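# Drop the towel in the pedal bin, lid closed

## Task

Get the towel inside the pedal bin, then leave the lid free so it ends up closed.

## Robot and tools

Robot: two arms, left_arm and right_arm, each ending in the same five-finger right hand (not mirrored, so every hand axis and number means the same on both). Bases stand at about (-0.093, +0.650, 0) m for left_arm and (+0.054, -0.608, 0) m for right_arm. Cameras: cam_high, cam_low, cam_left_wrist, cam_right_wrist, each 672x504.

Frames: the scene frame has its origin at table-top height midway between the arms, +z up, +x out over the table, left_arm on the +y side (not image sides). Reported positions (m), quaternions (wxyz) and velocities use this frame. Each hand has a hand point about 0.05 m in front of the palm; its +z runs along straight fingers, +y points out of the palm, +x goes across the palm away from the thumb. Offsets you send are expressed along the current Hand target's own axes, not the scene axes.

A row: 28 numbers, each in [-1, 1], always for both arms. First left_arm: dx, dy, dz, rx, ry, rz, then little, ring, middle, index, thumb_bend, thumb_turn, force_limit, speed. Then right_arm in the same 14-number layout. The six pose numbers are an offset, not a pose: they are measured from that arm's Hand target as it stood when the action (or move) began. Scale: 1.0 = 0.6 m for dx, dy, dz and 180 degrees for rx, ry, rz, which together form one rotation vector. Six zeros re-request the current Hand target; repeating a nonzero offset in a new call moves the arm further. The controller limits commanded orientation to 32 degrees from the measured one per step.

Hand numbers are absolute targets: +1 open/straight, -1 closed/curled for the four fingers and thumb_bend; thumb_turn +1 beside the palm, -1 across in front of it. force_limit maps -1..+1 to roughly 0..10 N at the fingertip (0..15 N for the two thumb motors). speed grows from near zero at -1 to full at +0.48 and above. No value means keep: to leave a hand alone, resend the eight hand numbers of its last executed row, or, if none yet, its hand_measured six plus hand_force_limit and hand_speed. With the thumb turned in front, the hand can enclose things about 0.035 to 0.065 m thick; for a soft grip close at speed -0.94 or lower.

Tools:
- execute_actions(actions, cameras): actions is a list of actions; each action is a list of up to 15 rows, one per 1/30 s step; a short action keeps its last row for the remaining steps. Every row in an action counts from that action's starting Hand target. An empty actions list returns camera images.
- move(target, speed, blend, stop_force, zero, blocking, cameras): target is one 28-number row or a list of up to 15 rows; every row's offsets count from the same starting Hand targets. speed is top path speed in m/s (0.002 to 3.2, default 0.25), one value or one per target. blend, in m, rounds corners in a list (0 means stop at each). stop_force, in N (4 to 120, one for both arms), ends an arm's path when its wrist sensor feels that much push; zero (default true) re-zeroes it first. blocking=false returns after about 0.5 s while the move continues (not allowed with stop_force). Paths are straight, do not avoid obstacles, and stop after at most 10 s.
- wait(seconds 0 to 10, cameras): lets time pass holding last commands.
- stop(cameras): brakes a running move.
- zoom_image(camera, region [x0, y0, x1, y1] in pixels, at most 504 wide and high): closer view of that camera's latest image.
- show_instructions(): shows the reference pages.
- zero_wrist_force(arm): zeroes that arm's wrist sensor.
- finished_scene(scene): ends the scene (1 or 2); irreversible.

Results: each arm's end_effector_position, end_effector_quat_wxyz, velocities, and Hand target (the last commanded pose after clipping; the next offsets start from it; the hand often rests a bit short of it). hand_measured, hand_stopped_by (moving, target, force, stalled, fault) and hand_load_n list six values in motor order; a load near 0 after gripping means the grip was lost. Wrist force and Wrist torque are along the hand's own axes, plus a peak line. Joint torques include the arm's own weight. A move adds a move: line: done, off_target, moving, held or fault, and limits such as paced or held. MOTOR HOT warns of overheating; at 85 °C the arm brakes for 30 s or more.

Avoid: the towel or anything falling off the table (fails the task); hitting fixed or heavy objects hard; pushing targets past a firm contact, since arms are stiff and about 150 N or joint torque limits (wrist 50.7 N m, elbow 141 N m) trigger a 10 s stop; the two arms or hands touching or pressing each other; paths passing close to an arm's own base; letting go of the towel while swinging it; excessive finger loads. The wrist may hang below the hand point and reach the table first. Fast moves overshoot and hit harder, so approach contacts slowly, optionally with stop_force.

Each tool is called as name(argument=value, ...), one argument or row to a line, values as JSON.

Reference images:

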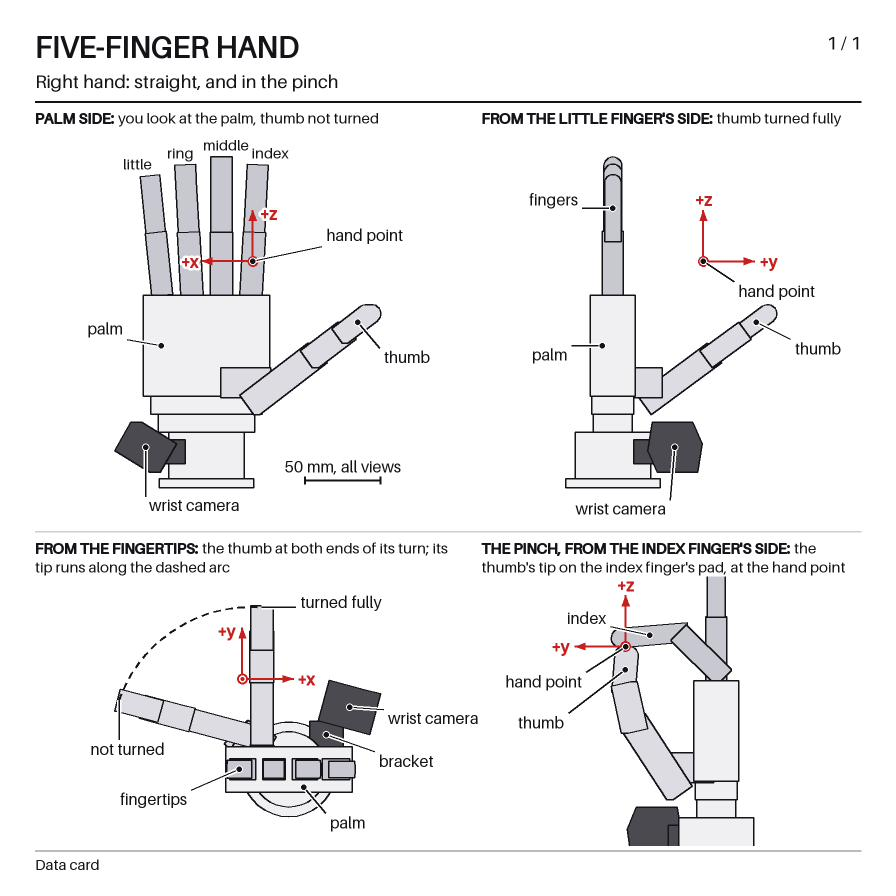

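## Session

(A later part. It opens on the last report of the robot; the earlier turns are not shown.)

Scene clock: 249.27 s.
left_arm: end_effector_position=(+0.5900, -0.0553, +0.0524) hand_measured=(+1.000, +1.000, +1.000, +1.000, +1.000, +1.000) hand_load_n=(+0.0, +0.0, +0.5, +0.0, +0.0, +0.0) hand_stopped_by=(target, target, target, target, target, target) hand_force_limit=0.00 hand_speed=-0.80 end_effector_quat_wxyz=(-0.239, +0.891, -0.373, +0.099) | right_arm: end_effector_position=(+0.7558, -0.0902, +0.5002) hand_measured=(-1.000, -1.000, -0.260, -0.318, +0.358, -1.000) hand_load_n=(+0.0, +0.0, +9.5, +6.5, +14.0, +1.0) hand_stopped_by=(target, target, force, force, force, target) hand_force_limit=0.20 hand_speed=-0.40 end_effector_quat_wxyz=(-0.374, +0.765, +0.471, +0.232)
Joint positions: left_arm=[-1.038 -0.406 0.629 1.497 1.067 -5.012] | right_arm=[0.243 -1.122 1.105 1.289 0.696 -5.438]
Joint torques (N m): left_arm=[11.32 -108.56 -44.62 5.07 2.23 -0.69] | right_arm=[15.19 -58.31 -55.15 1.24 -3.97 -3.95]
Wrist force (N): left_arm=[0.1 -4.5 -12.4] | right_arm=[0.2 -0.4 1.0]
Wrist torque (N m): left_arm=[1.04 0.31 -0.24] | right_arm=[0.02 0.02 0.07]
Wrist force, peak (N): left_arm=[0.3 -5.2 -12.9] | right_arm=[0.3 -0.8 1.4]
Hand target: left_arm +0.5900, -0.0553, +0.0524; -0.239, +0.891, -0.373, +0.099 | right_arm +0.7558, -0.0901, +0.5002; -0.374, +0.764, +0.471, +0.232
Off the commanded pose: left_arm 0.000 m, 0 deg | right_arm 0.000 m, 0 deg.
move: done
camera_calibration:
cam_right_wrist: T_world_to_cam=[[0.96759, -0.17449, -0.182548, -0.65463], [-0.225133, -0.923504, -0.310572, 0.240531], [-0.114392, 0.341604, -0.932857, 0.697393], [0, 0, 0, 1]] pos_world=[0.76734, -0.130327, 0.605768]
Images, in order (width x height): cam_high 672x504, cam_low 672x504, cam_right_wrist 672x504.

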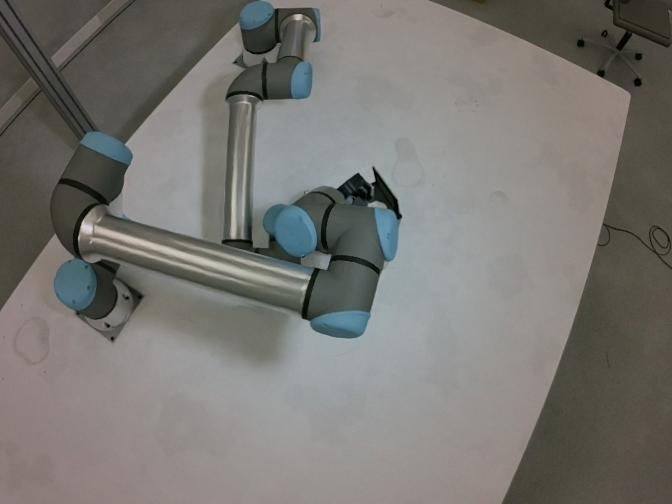

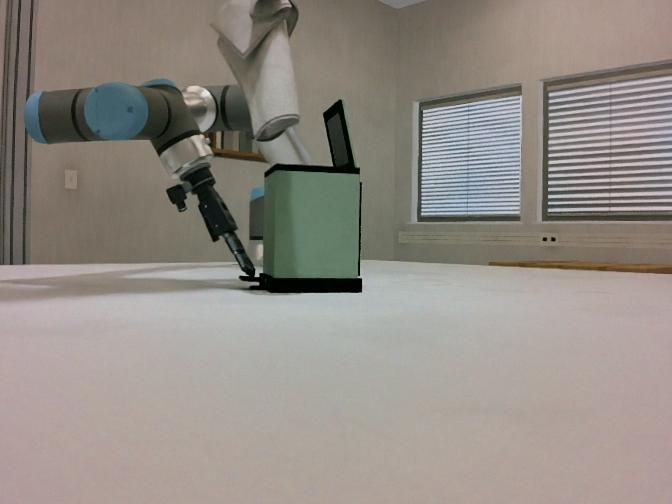

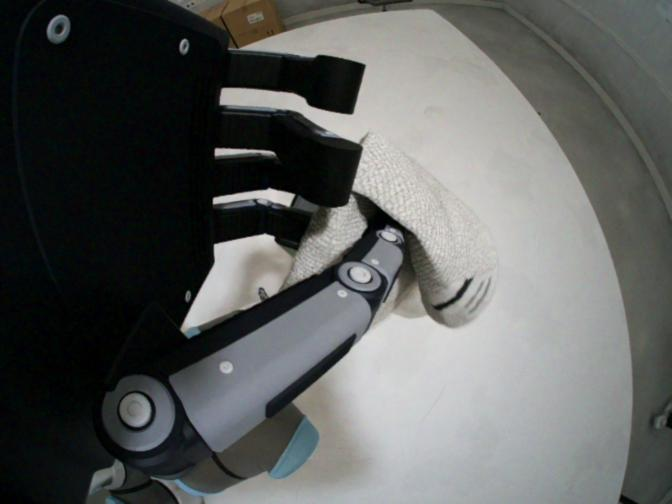

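zoom_image(
  camera="cam_right_wrist",
  region=[200, 120, 520, 360],
)

Scaled by 1.575 from the camera's 672x504 image, which has a finer 960x720 frame.

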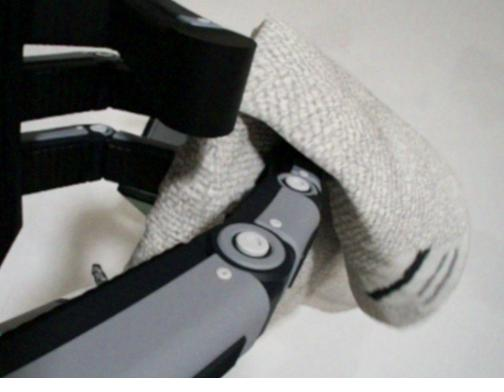

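move(
  target=[0, 0, 0, 0, 0, 0, 1, 1, 1, 1, 1, 1, 0.0, -0.8, 0.089, -0.1353, 0.1805, 0.1179, -0.059, -0.102, -1, -1, -0.9, -0.9, -0.6, -1, 0.2, -0.4],
  speed=0.25,
  cameras=["cam_high", "cam_low", "cam_right_wrist", "cam_left_wrist"],
)

zoom_image(
  camera="cam_high",
  region=[300, 150, 440, 290],
)

zoom_image(
  camera="cam_low",
  region=[220, 0, 400, 180],
)

zoom_image(
  camera="cam_right_wrist",
  region=[180, 100, 520, 360],
)

Scene clock: 283.47 s.
left_arm: end_effector_position=(+0.5900, -0.0553, +0.0524) hand_measured=(+1.000, +1.000, +1.000, +1.000, +1.000, +1.000) hand_load_n=(+0.0, +0.0, +0.5, +0.0, +0.0, +0.0) hand_stopped_by=(target, target, target, target, target, target) hand_force_limit=0.00 hand_speed=-0.80 end_effector_quat_wxyz=(-0.239, +0.891, -0.373, +0.099) | right_arm: end_effector_position=(+0.7074, +0.0470, +0.5003) hand_measured=(-1.000, -1.000, -0.260, -0.318, +0.358, -1.000) hand_load_n=(+0.0, +0.0, +9.5, +6.5, +14.0, +1.0) hand_stopped_by=(target, target, force, force, force, target) hand_force_limit=0.20 hand_speed=-0.40 end_effector_quat_wxyz=(-0.421, +0.617, +0.653, +0.127) end_effector_velocity=(+0.000, +0.000, +0.001) end_effector_angular_velocity=(+0.001, -0.002, +0.004)
Joint positions: left_arm=[-1.038 -0.406 0.629 1.497 1.067 -5.012] | right_arm=[0.396 -0.892 0.84 1.788 0.67 -6.028]
Joint velocities: left_arm=[within noise] | right_arm=[0 0 -0.002 0.004 0 -0.005]
Joint torques (N m): left_arm=[10.25 -105.48 -43.6 4.67 2.89 1.1] | right_arm=[14.14 -75.32 -55.18 4.97 0 -3.76]
Wrist force (N): left_arm=[0.0 -5.1 -12.4] | right_arm=[0.2 -0.5 0.9]
Wrist torque (N m): left_arm=[0.96 0.32 -0.27] | right_arm=[0.04 -0.01 0.06]
Wrist force, peak (N): left_arm=[0.0 -4.6 -13.1] | right_arm=[0.2 -0.2 1.7]
Hand target: left_arm +0.5900, -0.0553, +0.0524; -0.239, +0.891, -0.373, +0.099 | right_arm +0.7074, +0.0471, +0.5003; -0.421, +0.617, +0.653, +0.127
Off the commanded pose: left_arm 0.000 m, 0 deg | right_arm 0.000 m, 0 deg.
move: done
camera_calibration:
cam_left_wrist: T_world_to_cam=[[-0.400715, -0.795409, -0.454699, 0.21295], [-0.90589, 0.269717, 0.326521, 0.538238], [-0.137078, 0.54275, -0.828633, 0.263799], [0, 0, 0, 1]] pos_world=[0.609078, -0.118967, 0.139675]
cam_right_wrist: T_world_to_cam=[[0.925187, 0.332736, -0.182529, -0.577781], [0.266894, -0.912377, -0.310381, 0.00773112], [-0.26981, 0.238445, -0.932924, 0.759901], [0, 0, 0, 1]] pos_world=[0.737521, 0.0181078, 0.605867]

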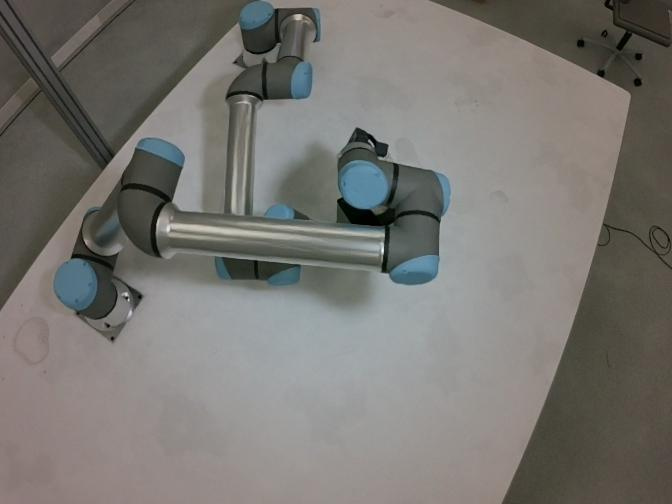

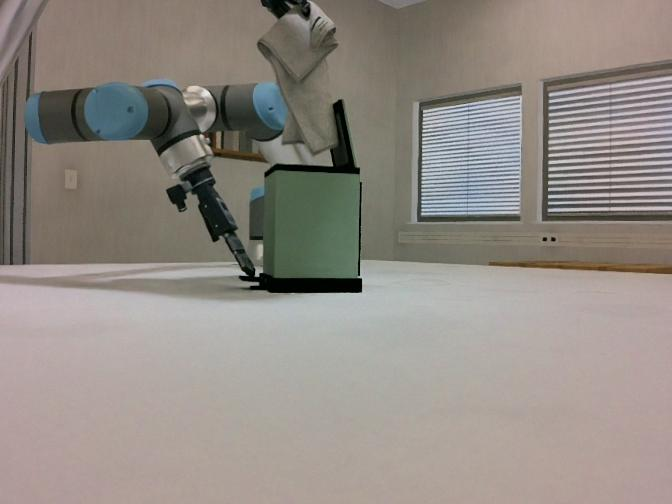

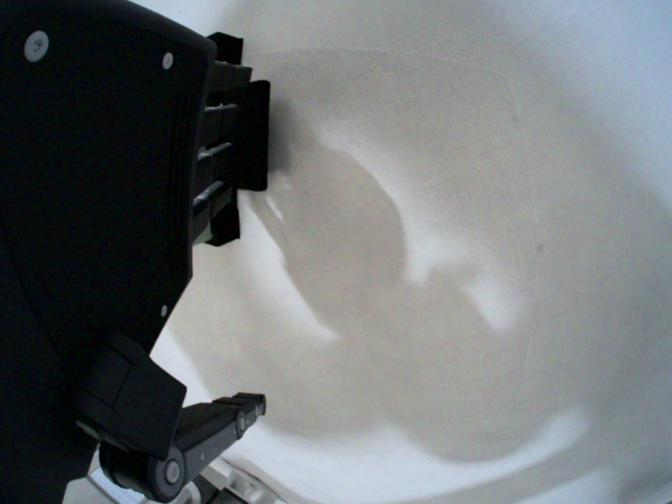

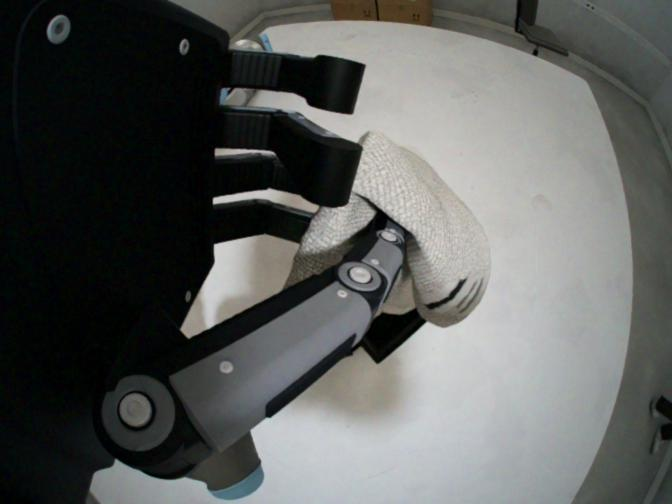

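Scaled by 3.600 from the camera's 672x504 image, which has a finer 960x720 frame.

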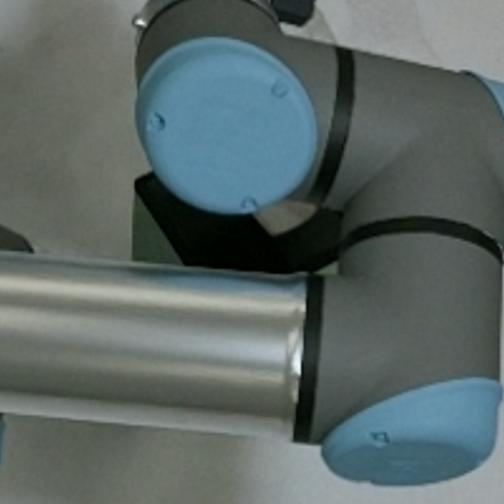

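Scaled by 2.800 from the camera's 672x504 image, which has a finer 960x720 frame.

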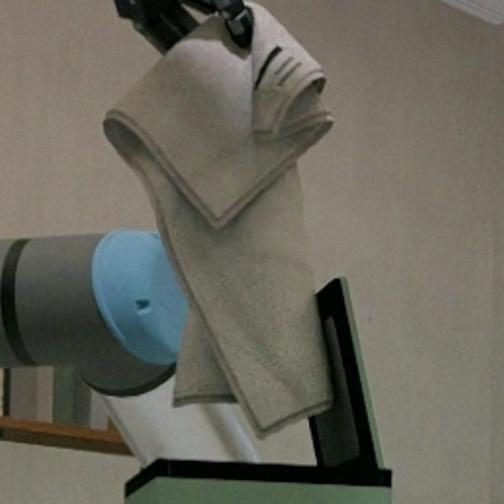

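Scaled by 1.482 from the camera's 672x504 image, which has a finer 960x720 frame.

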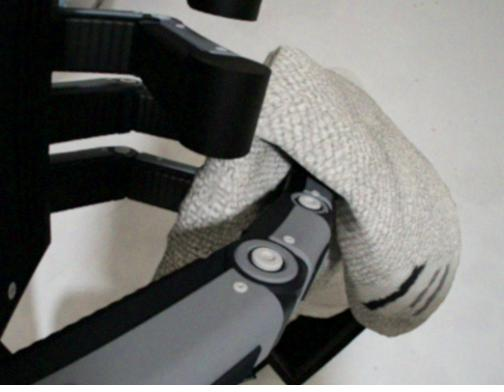

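zoom_image(
  camera="cam_right_wrist",
  region=[320, 260, 480, 400],
)

zoom_image(
  camera="cam_low",
  region=[250, 80, 370, 190],
)

Scaled by 3.150 from the camera's 672x504 image, which has a finer 960x720 frame.

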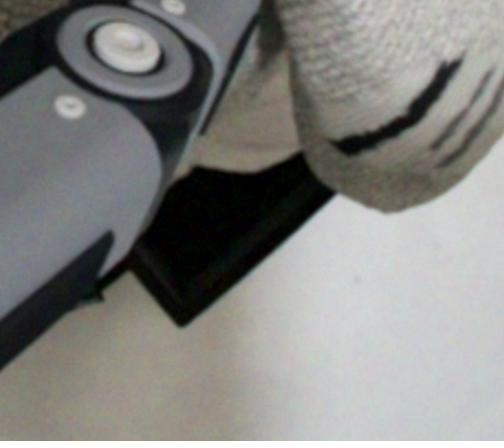

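Scaled by 4.200 from the camera's 672x504 image, which has a finer 960x720 frame.

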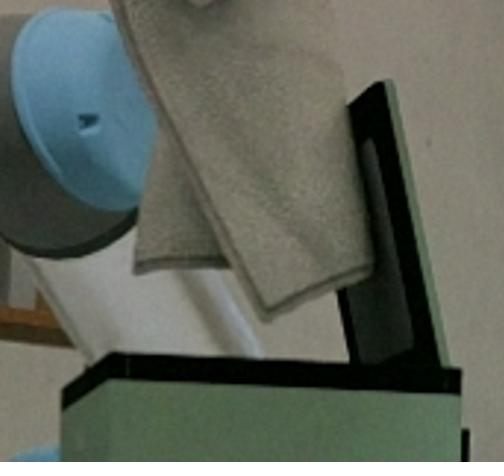

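move(
  target=[
    [0, 0, 0, 0, 0, 0, 1, 1, 1, 1, 1, 1, 0.0, -0.8, -0.072, 0.046, 0.108, 0, 0, 0, -1, -1, -0.9, -0.9, -0.6, -1, 0.2, -0.4],
    [0, 0, 0, 0, 0, 0, 1, 1, 1, 1, 1, 1, 0.0, -0.8, -0.1962, 0.1397, 0.2372, 0, 0, 0, -1, -1, -0.9, -0.9, -0.6, -1, 0.2, -0.4],
  ],
  speed=0.12,
  blend=[0.02, 0],
  cameras=["cam_high", "cam_low", "cam_right_wrist"],
)

zoom_image(
  camera="cam_low",
  region=[230, 50, 390, 190],
)

zoom_image(
  camera="cam_right_wrist",
  region=[180, 100, 560, 400],
)

Scene clock: 314.30 s.
left_arm: end_effector_position=(+0.5900, -0.0553, +0.0524) hand_measured=(+1.000, +1.000, +1.000, +1.000, +1.000, +1.000) hand_load_n=(+0.0, +0.0, +0.5, +0.0, +0.0, +0.0) hand_stopped_by=(target, target, target, target, target, target) hand_force_limit=0.00 hand_speed=-0.80 end_effector_quat_wxyz=(-0.239, +0.891, -0.373, +0.099) | right_arm: end_effector_position=(+0.7143, +0.0799, +0.3006) hand_measured=(-1.000, -1.000, -0.260, -0.318, +0.358, -1.000) hand_load_n=(+0.0, +0.0, +9.5, +6.5, +14.0, +0.5) hand_stopped_by=(target, target, force, force, force, target) hand_force_limit=0.20 hand_speed=-0.40 end_effector_quat_wxyz=(-0.421, +0.617, +0.653, +0.127)
Joint positions: left_arm=[-1.038 -0.406 0.629 1.497 1.067 -5.012] | right_arm=[0.428 -0.805 1.034 1.466 0.665 -5.977]
Joint torques (N m): left_arm=[9.53 -103.36 -43.61 4.66 2.7 1.12] | right_arm=[13.87 -73.47 -21.84 1.48 -4.04 4.46]
Wrist force (N): left_arm=[0.3 -4.6 -12.3] | right_arm=[-0.1 -0.4 0.6]
Wrist torque (N m): left_arm=[0.99 0.29 -0.23] | right_arm=[0.08 0.10 -0.15]
Wrist force, peak (N): left_arm=[0.4 -5.1 -12.9] | right_arm=[-1.2 0.5 1.3]
Hand target: left_arm +0.5900, -0.0553, +0.0524; -0.239, +0.891, -0.373, +0.099 | right_arm +0.7143, +0.0799, +0.3003; -0.421, +0.617, +0.653, +0.127
Off the commanded pose: left_arm 0.000 m, 0 deg | right_arm 0.000 m, 0 deg.
move: done
camera_calibration:
cam_right_wrist: T_world_to_cam=[[0.925049, 0.333053, -0.182646, -0.631413], [0.267172, -0.912289, -0.3104, -0.0264027], [-0.270006, 0.238337, -0.932895, 0.567682], [0, 0, 0, 1]] pos_world=[0.74442, 0.0509072, 0.406067]
Images, in order (width x height): cam_high 672x504, cam_low 672x504, cam_right_wrist 672x504.

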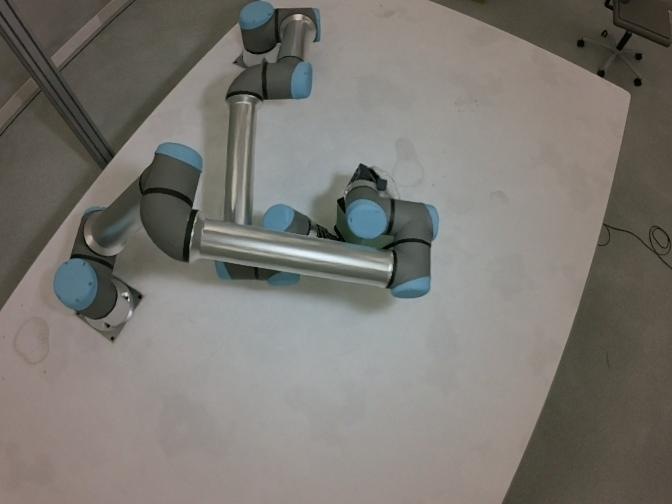

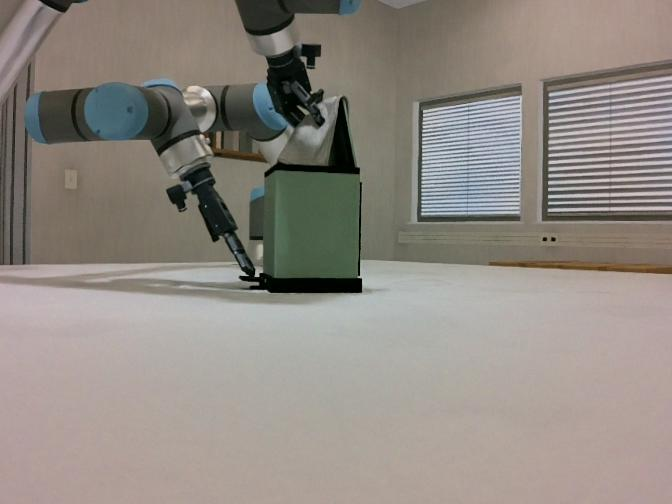

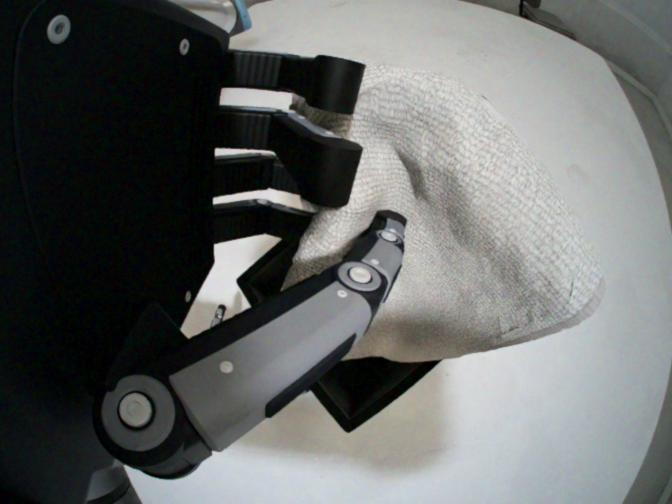

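Scaled by 3.150 from the camera's 672x504 image, which has a finer 960x720 frame.

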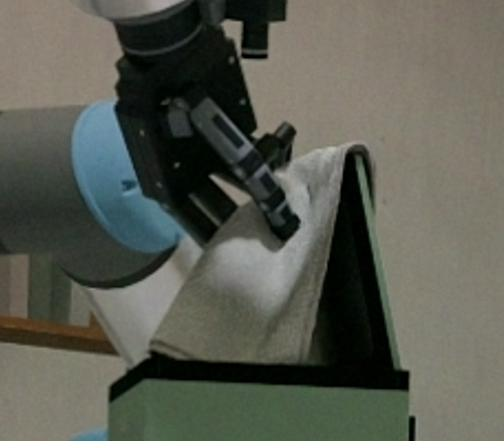

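Scaled by 1.326 from the camera's 672x504 image, which has a finer 960x720 frame.

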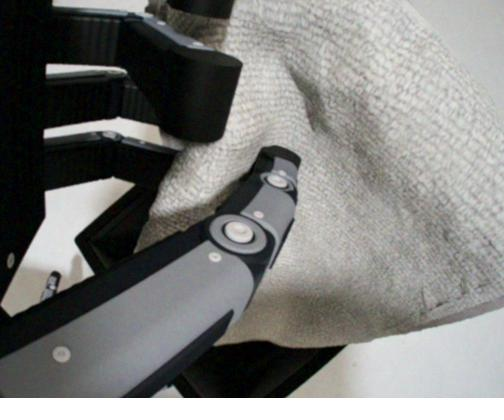

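move(
  target=[0,0,0,0,0,0,1,1,1,1,1,1,0.0,-0.8,0.175,-0.177,-0.24,0,0,0,-1,-1,-0.9,-0.9,-0.6,-1,0.2,-0.4],
  speed=0.15,
  cameras=["cam_low", "cam_high", "cam_right_wrist"],
)

Scene clock: 341.03 s.
left_arm: end_effector_position=(+0.5900, -0.0553, +0.0524) hand_measured=(+1.000, +1.000, +1.000, +1.000, +1.000, +1.000) hand_load_n=(+0.0, +0.0, +0.5, +0.0, +0.0, +0.0) hand_stopped_by=(target, target, target, target, target, target) hand_force_limit=0.00 hand_speed=-0.80 end_effector_quat_wxyz=(-0.239, +0.891, -0.373, +0.099) | right_arm: end_effector_position=(+0.6862, +0.0325, +0.5001) hand_measured=(-1.000, -1.000, -0.260, -0.318, +0.358, -1.000) hand_load_n=(+0.0, +0.0, +9.5, +6.5, +14.0, +1.0) hand_stopped_by=(target, target, force, force, force, target) hand_force_limit=0.20 hand_speed=-0.40 end_effector_quat_wxyz=(-0.421, +0.617, +0.653, +0.127)
Joint positions: left_arm=[-1.038 -0.406 0.629 1.497 1.067 -5.012] | right_arm=[0.389 -0.947 0.934 1.758 0.671 -6.039]
Joint torques (N m): left_arm=[10.96 -101.28 -42.91 4.86 -0.54 0.69] | right_arm=[-17.84 -105.13 -53.9 5.08 0.01 -4.15]
Wrist force (N): left_arm=[0.4 -4.5 -12.0] | right_arm=[-0.1 0.0 1.0]
Wrist torque (N m): left_arm=[1.06 0.30 -0.24] | right_arm=[0.08 0.01 0.07]
Wrist force, peak (N): left_arm=[0.2 -4.7 -13.0] | right_arm=[-0.8 0.2 1.6]
Hand target: left_arm +0.5900, -0.0553, +0.0524; -0.239, +0.891, -0.373, +0.099 | right_arm +0.6862, +0.0324, +0.5003; -0.421, +0.617, +0.653, +0.127
Off the commanded pose: left_arm 0.000 m, 0 deg | right_arm 0.000 m, 0 deg.
move: done
camera_calibration:
cam_right_wrist: T_world_to_cam=[[0.925049, 0.333053, -0.182646, -0.553195], [0.267172, -0.912289, -0.3104, -0.000212822], [-0.270006, 0.238337, -0.932895, 0.757505], [0, 0, 0, 1]] pos_world=[0.71632, 0.00350718, 0.605567]
Images, in order (width x height): cam_high 672x504, cam_low 672x504, cam_right_wrist 672x504.

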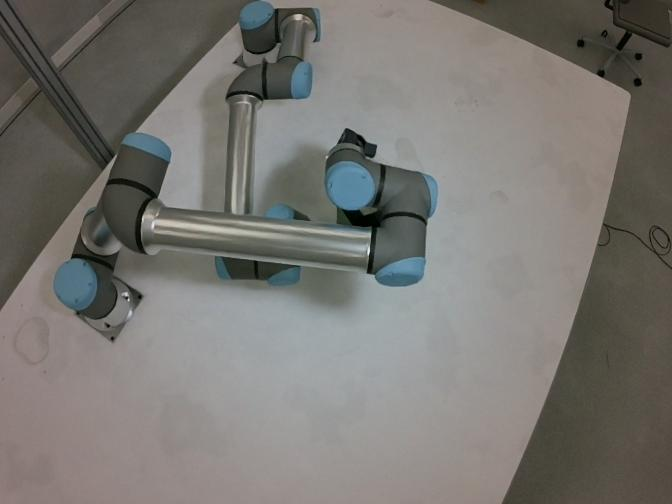

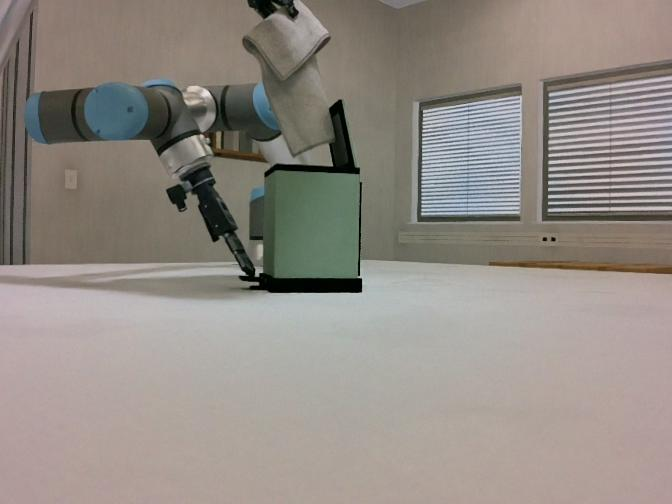

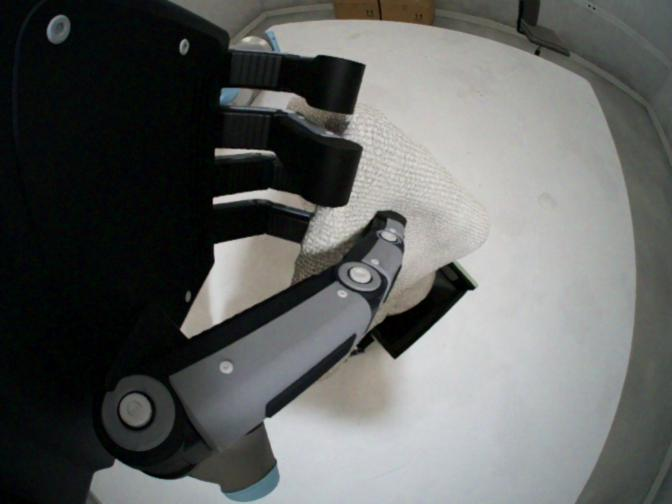

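zoom_image(
  camera="cam_low",
  region=[180, 0, 432, 300],
)

zoom_image(
  camera="cam_right_wrist",
  region=[230, 60, 530, 400],
)

Scaled by 1.680 from the camera's 672x504 image, which has a finer 960x720 frame.

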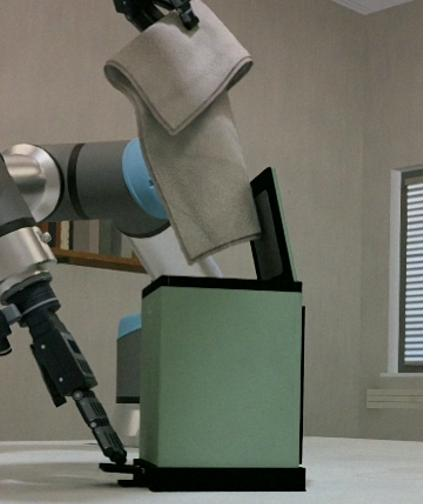

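Scaled by 1.482 from the camera's 672x504 image, which has a finer 960x720 frame.

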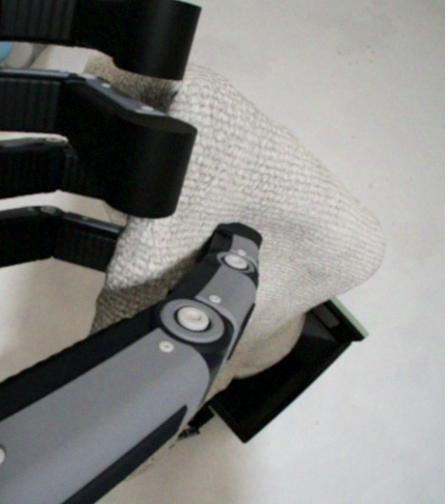

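move(
  target=[0,0,0,0,0,0,1,1,1,1,1,1,0.0,-0.8,-0.1505,0.0845,0.1585,0,0,0,-1,-1,-0.9,-0.9,-0.6,-1,0.2,-0.4],
  speed=0.15,
  cameras=["cam_low", "cam_right_wrist", "cam_left_wrist"],
)

zoom_image(
  camera="cam_low",
  region=[180, 0, 432, 300],
)

zoom_image(
  camera="cam_right_wrist",
  region=[230, 60, 530, 400],
)

Scene clock: 373.87 s.
left_arm: end_effector_position=(+0.5900, -0.0553, +0.0524) hand_measured=(+1.000, +1.000, +1.000, +1.000, +1.000, +1.000) hand_load_n=(+0.0, +0.0, +0.5, +0.0, +0.0, +0.0) hand_stopped_by=(target, target, target, target, target, target) hand_force_limit=0.00 hand_speed=-0.80 end_effector_quat_wxyz=(-0.239, +0.891, -0.373, +0.099) | right_arm: end_effector_position=(+0.6846, +0.0451, +0.3605) hand_measured=(-1.000, -1.000, -0.260, -0.318, +0.358, -1.000) hand_load_n=(+0.0, +0.0, +9.5, +6.5, +14.0, +1.0) hand_stopped_by=(target, target, force, force, force, target) hand_force_limit=0.20 hand_speed=-0.40 end_effector_quat_wxyz=(-0.421, +0.617, +0.653, +0.127)
Joint positions: left_arm=[-1.038 -0.406 0.629 1.497 1.067 -5.012] | right_arm=[0.405 -0.91 1.115 1.521 0.669 -6.016]
Joint torques (N m): left_arm=[12.12 -99.57 -44.22 4.7 -2.67 -0.31] | right_arm=[13.98 -72.55 -27.36 1.88 -4.13 4.47]
Wrist force (N): left_arm=[0.1 -4.9 -12.3] | right_arm=[0.0 -0.2 0.8]
Wrist torque (N m): left_arm=[1.02 0.32 -0.25] | right_arm=[0.08 0.05 -0.08]
Wrist force, peak (N): left_arm=[0.2 -5.1 -13.1] | right_arm=[-0.8 -0.1 1.8]
Hand target: left_arm +0.5900, -0.0553, +0.0524; -0.239, +0.891, -0.373, +0.099 | right_arm +0.6847, +0.0451, +0.3603; -0.421, +0.617, +0.653, +0.127
Off the commanded pose: left_arm 0.000 m, 0 deg | right_arm 0.000 m, 0 deg.
move: done
camera_calibration:
cam_left_wrist: T_world_to_cam=[[-0.400715, -0.795409, -0.454699, 0.21295], [-0.90589, 0.269717, 0.326521, 0.538238], [-0.137078, 0.54275, -0.828633, 0.263799], [0, 0, 0, 1]] pos_world=[0.609078, -0.118967, 0.139675]
cam_right_wrist: T_world_to_cam=[[0.925049, 0.333053, -0.182646, -0.581442], [0.267172, -0.912289, -0.3104, -0.0315311], [-0.270006, 0.238337, -0.932895, 0.623814], [0, 0, 0, 1]] pos_world=[0.71472, 0.0162072, 0.465967]
Images, in order (width x height): cam_low 672x504, cam_left_wrist 672x504, cam_right_wrist 672x504.

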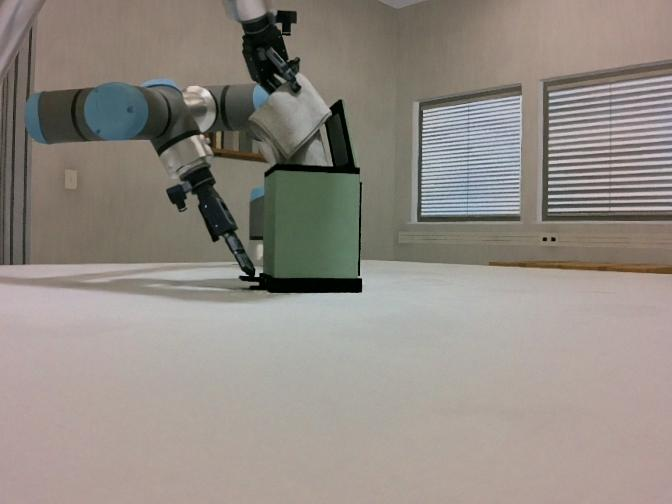

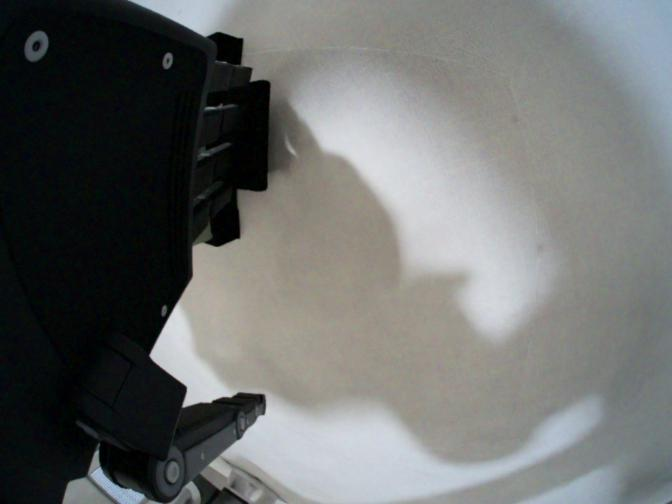

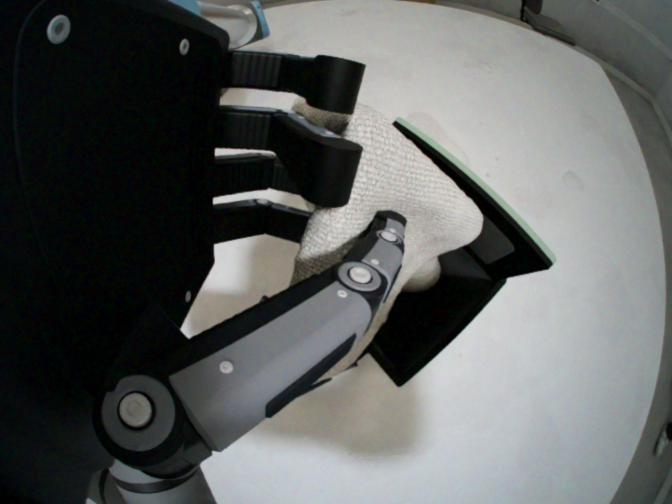

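Scaled by 1.680 from the camera's 672x504 image, which has a finer 960x720 frame.

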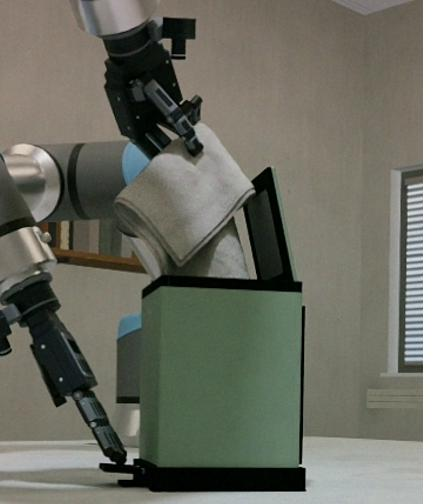

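Scaled by 1.482 from the camera's 672x504 image, which has a finer 960x720 frame.

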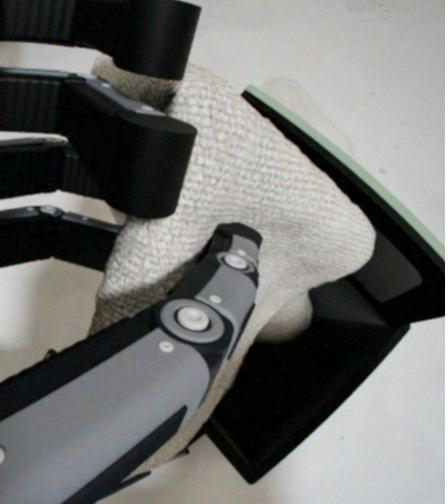

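move(
  target=[
    [0,0,0,0,0,0,1,1,1,1,1,1,0.0,-0.8,0.0162,0.0658,0.0348,0,0,0,-1,-1,-0.9,-0.9,-0.6,-1,0.2,-0.4],
    [0,0,0,0,0,0,1,1,1,1,1,1,0.0,-0.8,-0.0067,0.113,0.0902,0,0,0,-1,-1,-0.9,-0.9,-0.6,-1,0.2,-0.4],
    [0,0,0,0,0,0,1,1,1,1,1,1,0.0,-0.8,-0.0715,0.1455,0.1463,0,0,0,-1,-1,-0.9,-0.9,-0.6,-1,0.2,-0.4],
  ],
  speed=0.1,
  blend=0.01,
  cameras=["cam_low", "cam_right_wrist"],
)

zoom_image(
  camera="cam_low",
  region=[180, 0, 432, 300],
)

zoom_image(
  camera="cam_right_wrist",
  region=[230, 60, 530, 400],
)

Scene clock: 404.73 s.
left_arm: end_effector_position=(+0.5901, -0.0553, +0.0524) hand_measured=(+1.000, +1.000, +1.000, +1.000, +1.000, +1.000) hand_load_n=(+0.0, +0.0, +0.5, +0.0, +0.0, -0.5) hand_stopped_by=(target, target, target, target, target, target) hand_force_limit=0.00 hand_speed=-0.80 end_effector_quat_wxyz=(-0.239, +0.891, -0.373, +0.099) | right_arm: end_effector_position=(+0.7248, +0.0935, +0.2456) hand_measured=(-1.000, -1.000, -0.260, -0.318, +0.358, -1.000) hand_load_n=(+0.0, +0.0, +9.5, +6.5, +14.0, +1.0) hand_stopped_by=(target, target, force, force, force, target) hand_force_limit=0.20 hand_speed=-0.40 end_effector_quat_wxyz=(-0.421, +0.617, +0.653, +0.127)
Joint positions: left_arm=[-1.038 -0.406 0.629 1.497 1.067 -5.012] | right_arm=[0.438 -0.748 1.029 1.402 0.664 -5.963]
Joint torques (N m): left_arm=[7.75 -95.14 -28.44 -1.23 2.25 -1.5] | right_arm=[14.82 -83.33 -22.6 0.67 -2.33 4.19]
Wrist force (N): left_arm=[0.2 -3.1 -10.5] | right_arm=[-0.8 -1.1 0.2]
Wrist torque (N m): left_arm=[0.87 0.27 -0.20] | right_arm=[0.07 0.14 -0.15]
Wrist force, peak (N): left_arm=[-1.1 -11.5 -22.8] | right_arm=[-5.2 -12.9 -9.1]
Hand target: left_arm +0.5900, -0.0553, +0.0524; -0.239, +0.891, -0.373, +0.099 | right_arm +0.7248, +0.0935, +0.2453; -0.421, +0.617, +0.653, +0.127
Off the commanded pose: left_arm 0.000 m, 0 deg | right_arm 0.000 m, 0 deg.
move: done
camera_calibration:
cam_right_wrist: T_world_to_cam=[[0.925049, 0.333053, -0.182646, -0.655701], [0.267172, -0.912289, -0.3104, -0.0338728], [-0.270006, 0.238337, -0.932895, 0.515967], [0, 0, 0, 1]] pos_world=[0.75492, 0.0645072, 0.351067]
Images, in order (width x height): cam_low 672x504, cam_right_wrist 672x504.

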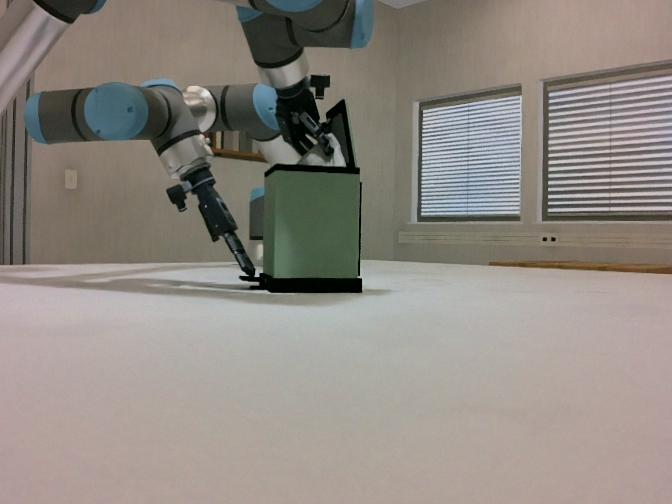

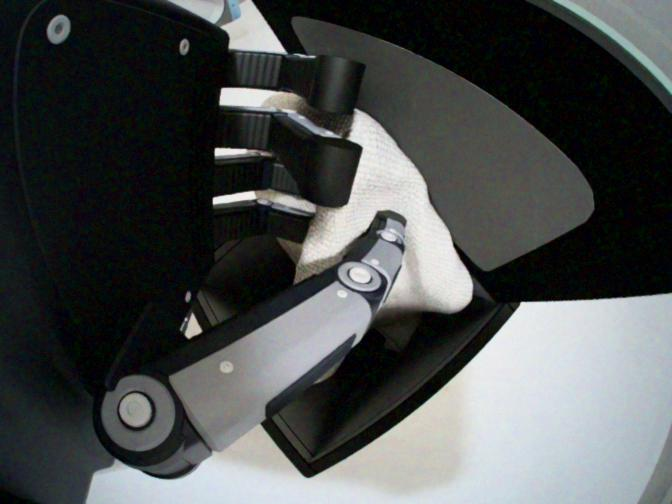

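Scaled by 1.680 from the camera's 672x504 image, which has a finer 960x720 frame.

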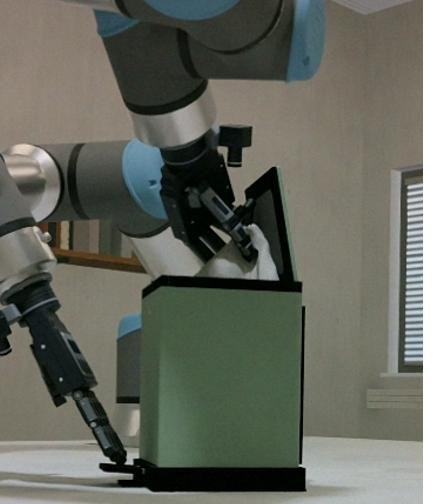

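Scaled by 1.482 from the camera's 672x504 image, which has a finer 960x720 frame.

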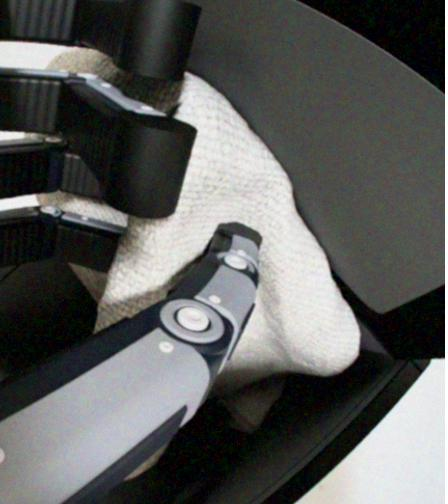

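move(
  target=[
    [0,0,0,0,0,0,1,1,1,1,1,1,0.0,-0.8,-0.0278,0.023,0.0088,0,0,0,-1,-1,-0.9,-0.9,-0.6,-1,0.2,-0.4],
    [0,0,0,0,0,0,1,1,1,1,1,1,0.0,-0.8,-0.0278,0.023,0.0088,0,0,0,-1,-1,-0.9,-0.9,0.8,-1,0.2,-0.4],
  ],
  speed=0.1,
  cameras=["cam_low", "cam_right_wrist"],
)

zoom_image(
  camera="cam_right_wrist",
  region=[200, 30, 540, 410],
)

Scene clock: 434.07 s.
left_arm: end_effector_position=(+0.5900, -0.0553, +0.0524) hand_measured=(+1.000, +1.000, +1.000, +1.000, +1.000, +1.000) hand_load_n=(+0.0, -0.5, +1.0, +0.0, +0.0, +0.0) hand_stopped_by=(target, target, target, target, target, target) hand_force_limit=0.00 hand_speed=-0.80 end_effector_quat_wxyz=(-0.239, +0.891, -0.373, +0.099) | right_arm: end_effector_position=(+0.7334, +0.0883, +0.2254) hand_measured=(-1.000, -1.000, -0.262, -0.318, +0.800, -1.000) hand_load_n=(+0.0, +0.0, +0.0, +0.0, +0.0, +0.0) hand_stopped_by=(target, target, force, force, target, target) hand_force_limit=0.20 hand_speed=-0.40 end_effector_quat_wxyz=(-0.421, +0.617, +0.653, +0.127)
Joint positions: left_arm=[-1.038 -0.406 0.629 1.497 1.067 -5.012] | right_arm=[0.428 -0.729 1.034 1.39 0.665 -5.978]
Joint torques (N m): left_arm=[-8.76 -94.83 -27.24 -1.05 2.3 -1.84] | right_arm=[-19.13 -82.17 -23.54 1.98 -0.13 -3.87]
Wrist force (N): left_arm=[0.5 -4.2 -13.2] | right_arm=[-0.4 -0.1 0.8]
Wrist torque (N m): left_arm=[1.08 0.32 -0.21] | right_arm=[0.11 0.15 0.00]
Wrist force, peak (N): left_arm=[0.5 -4.2 -13.2] | right_arm=[-1.6 -0.6 0.6]
Hand target: left_arm +0.5900, -0.0553, +0.0524; -0.239, +0.891, -0.373, +0.099 | right_arm +0.7334, +0.0883, +0.2254; -0.421, +0.617, +0.653, +0.127
Off the commanded pose: left_arm 0.000 m, 0 deg | right_arm 0.000 m, 0 deg.
move: done
camera_calibration:
cam_right_wrist: T_world_to_cam=[[0.925049, 0.333053, -0.182646, -0.665648], [0.267172, -0.912289, -0.3104, -0.0470933], [-0.270006, 0.238337, -0.932895, 0.50066], [0, 0, 0, 1]] pos_world=[0.76352, 0.0594072, 0.330867]
Images, in order (width x height): cam_low 672x504, cam_right_wrist 672x504.

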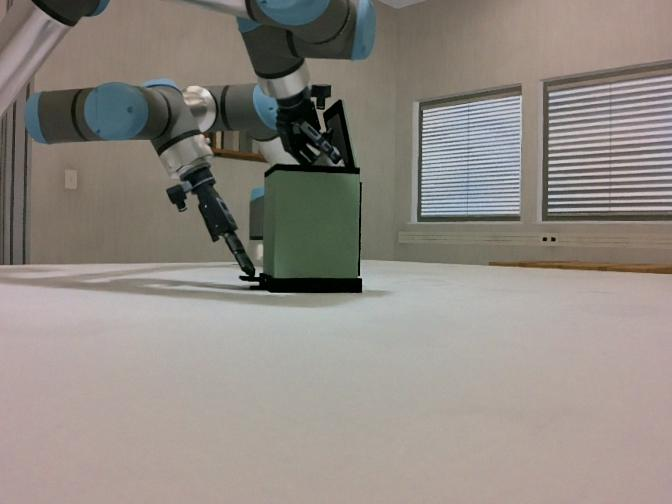

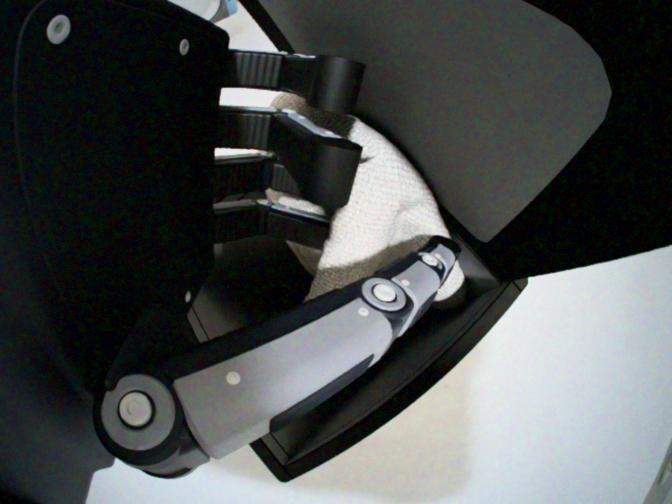

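Scaled by 1.326 from the camera's 672x504 image, which has a finer 960x720 frame.

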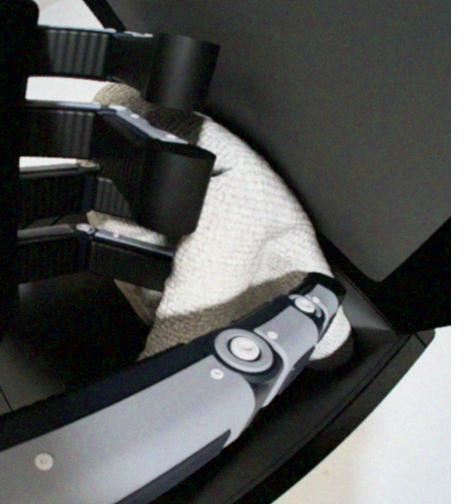

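move(
  target=[
    [0,0,0,0,0,0,1,1,1,1,1,1,0.0,-0.8,0.041,0.009,-0.0668,0,0,0,-1,-1,1,1,0.8,-1,0.2,-0.4],
    [0,0,0,0,0,0,1,1,1,1,1,1,0.0,-0.8,0.0647,0.0648,-0.1535,0,0,0,-1,-1,1,1,0.8,-1,0.2,-0.4],
  ],
  speed=0.12,
  blend=0.02,
  cameras=["cam_low", "cam_right_wrist"],
)

zoom_image(
  camera="cam_right_wrist",
  region=[200, 30, 540, 410],
)

zoom_image(
  camera="cam_low",
  region=[180, 0, 432, 300],
)

Scene clock: 449.80 s.
left_arm: end_effector_position=(+0.5900, -0.0553, +0.0523) hand_measured=(+1.000, +1.000, +1.000, +1.000, +1.000, +1.000) hand_load_n=(-0.5, +0.0, +3.5, +0.0, +0.0, +0.0) hand_stopped_by=(target, target, target, target, target, target) hand_force_limit=0.00 hand_speed=-0.80 end_effector_quat_wxyz=(-0.239, +0.891, -0.373, +0.099) | right_arm: end_effector_position=(+0.8095, +0.0604, +0.2954) hand_measured=(-1.000, -1.000, +1.000, +1.000, +0.800, -1.000) hand_load_n=(+0.0, +0.5, +0.0, +0.0, +0.0, +0.5) hand_stopped_by=(target, target, target, target, target, target) hand_force_limit=0.20 hand_speed=-0.40 end_effector_quat_wxyz=(-0.421, +0.617, +0.653, +0.127)
Joint positions: left_arm=[-1.038 -0.406 0.629 1.497 1.067 -5.012] | right_arm=[0.368 -0.661 0.8 1.633 0.675 -6.074]
Joint torques (N m): left_arm=[-9.3 -84.53 -23.78 0.87 2.78 -2.18] | right_arm=[-17.54 -87 -61.72 3.44 -3.31 -3.97]
Wrist force (N): left_arm=[3.2 -19.6 -37.2] | right_arm=[-16.0 -17.7 -0.5]
Wrist torque (N m): left_arm=[3.56 1.05 -0.39] | right_arm=[0.05 0.18 -1.15]
Wrist force, peak (N): left_arm=[0.5 -38.8 -68.5] | right_arm=[-31.6 -31.6 -1.0]
Hand target: left_arm +0.5900, -0.0553, +0.0524; -0.239, +0.891, -0.373, +0.099 | right_arm +0.8096, +0.0603, +0.2955; -0.421, +0.617, +0.653, +0.127
Off the commanded pose: left_arm 0.000 m, 0 deg | right_arm 0.000 m, 0 deg.
move: done
camera_calibration:
cam_right_wrist: T_world_to_cam=[[0.925074, 0.332968, -0.182674, -0.713848], [0.267087, -0.91232, -0.310383, -0.0711486], [-0.270004, 0.238338, -0.932895, 0.593156], [0, 0, 0, 1]] pos_world=[0.83952, 0.0314074, 0.400867]
Images, in order (width x height): cam_low 672x504, cam_right_wrist 672x504.

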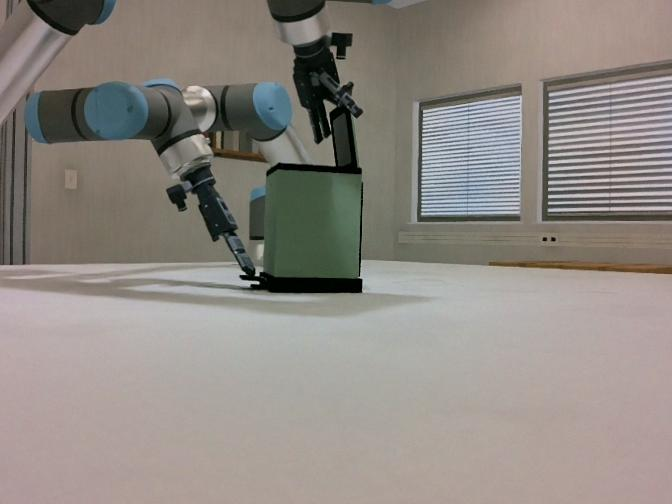

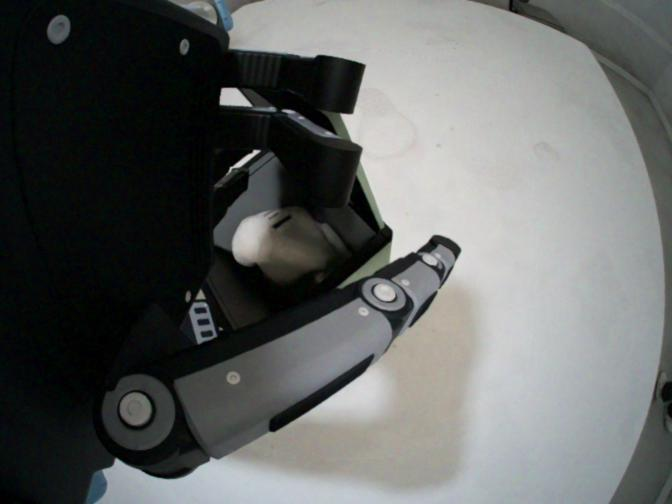

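Scaled by 1.326 from the camera's 672x504 image, which has a finer 960x720 frame.

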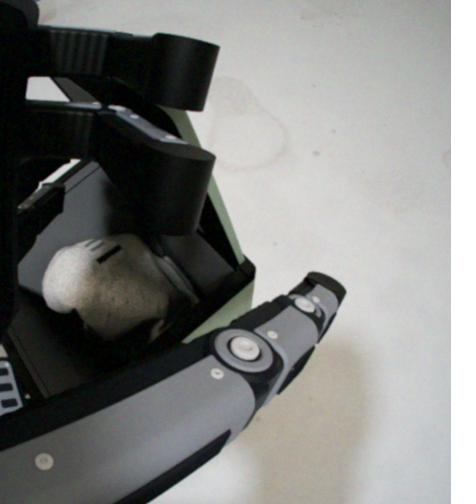

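Scaled by 1.680 from the camera's 672x504 image, which has a finer 960x720 frame.

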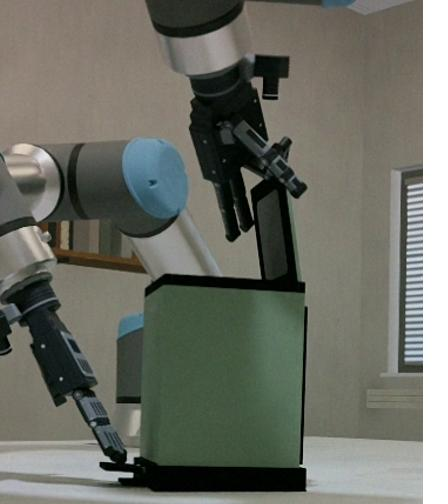

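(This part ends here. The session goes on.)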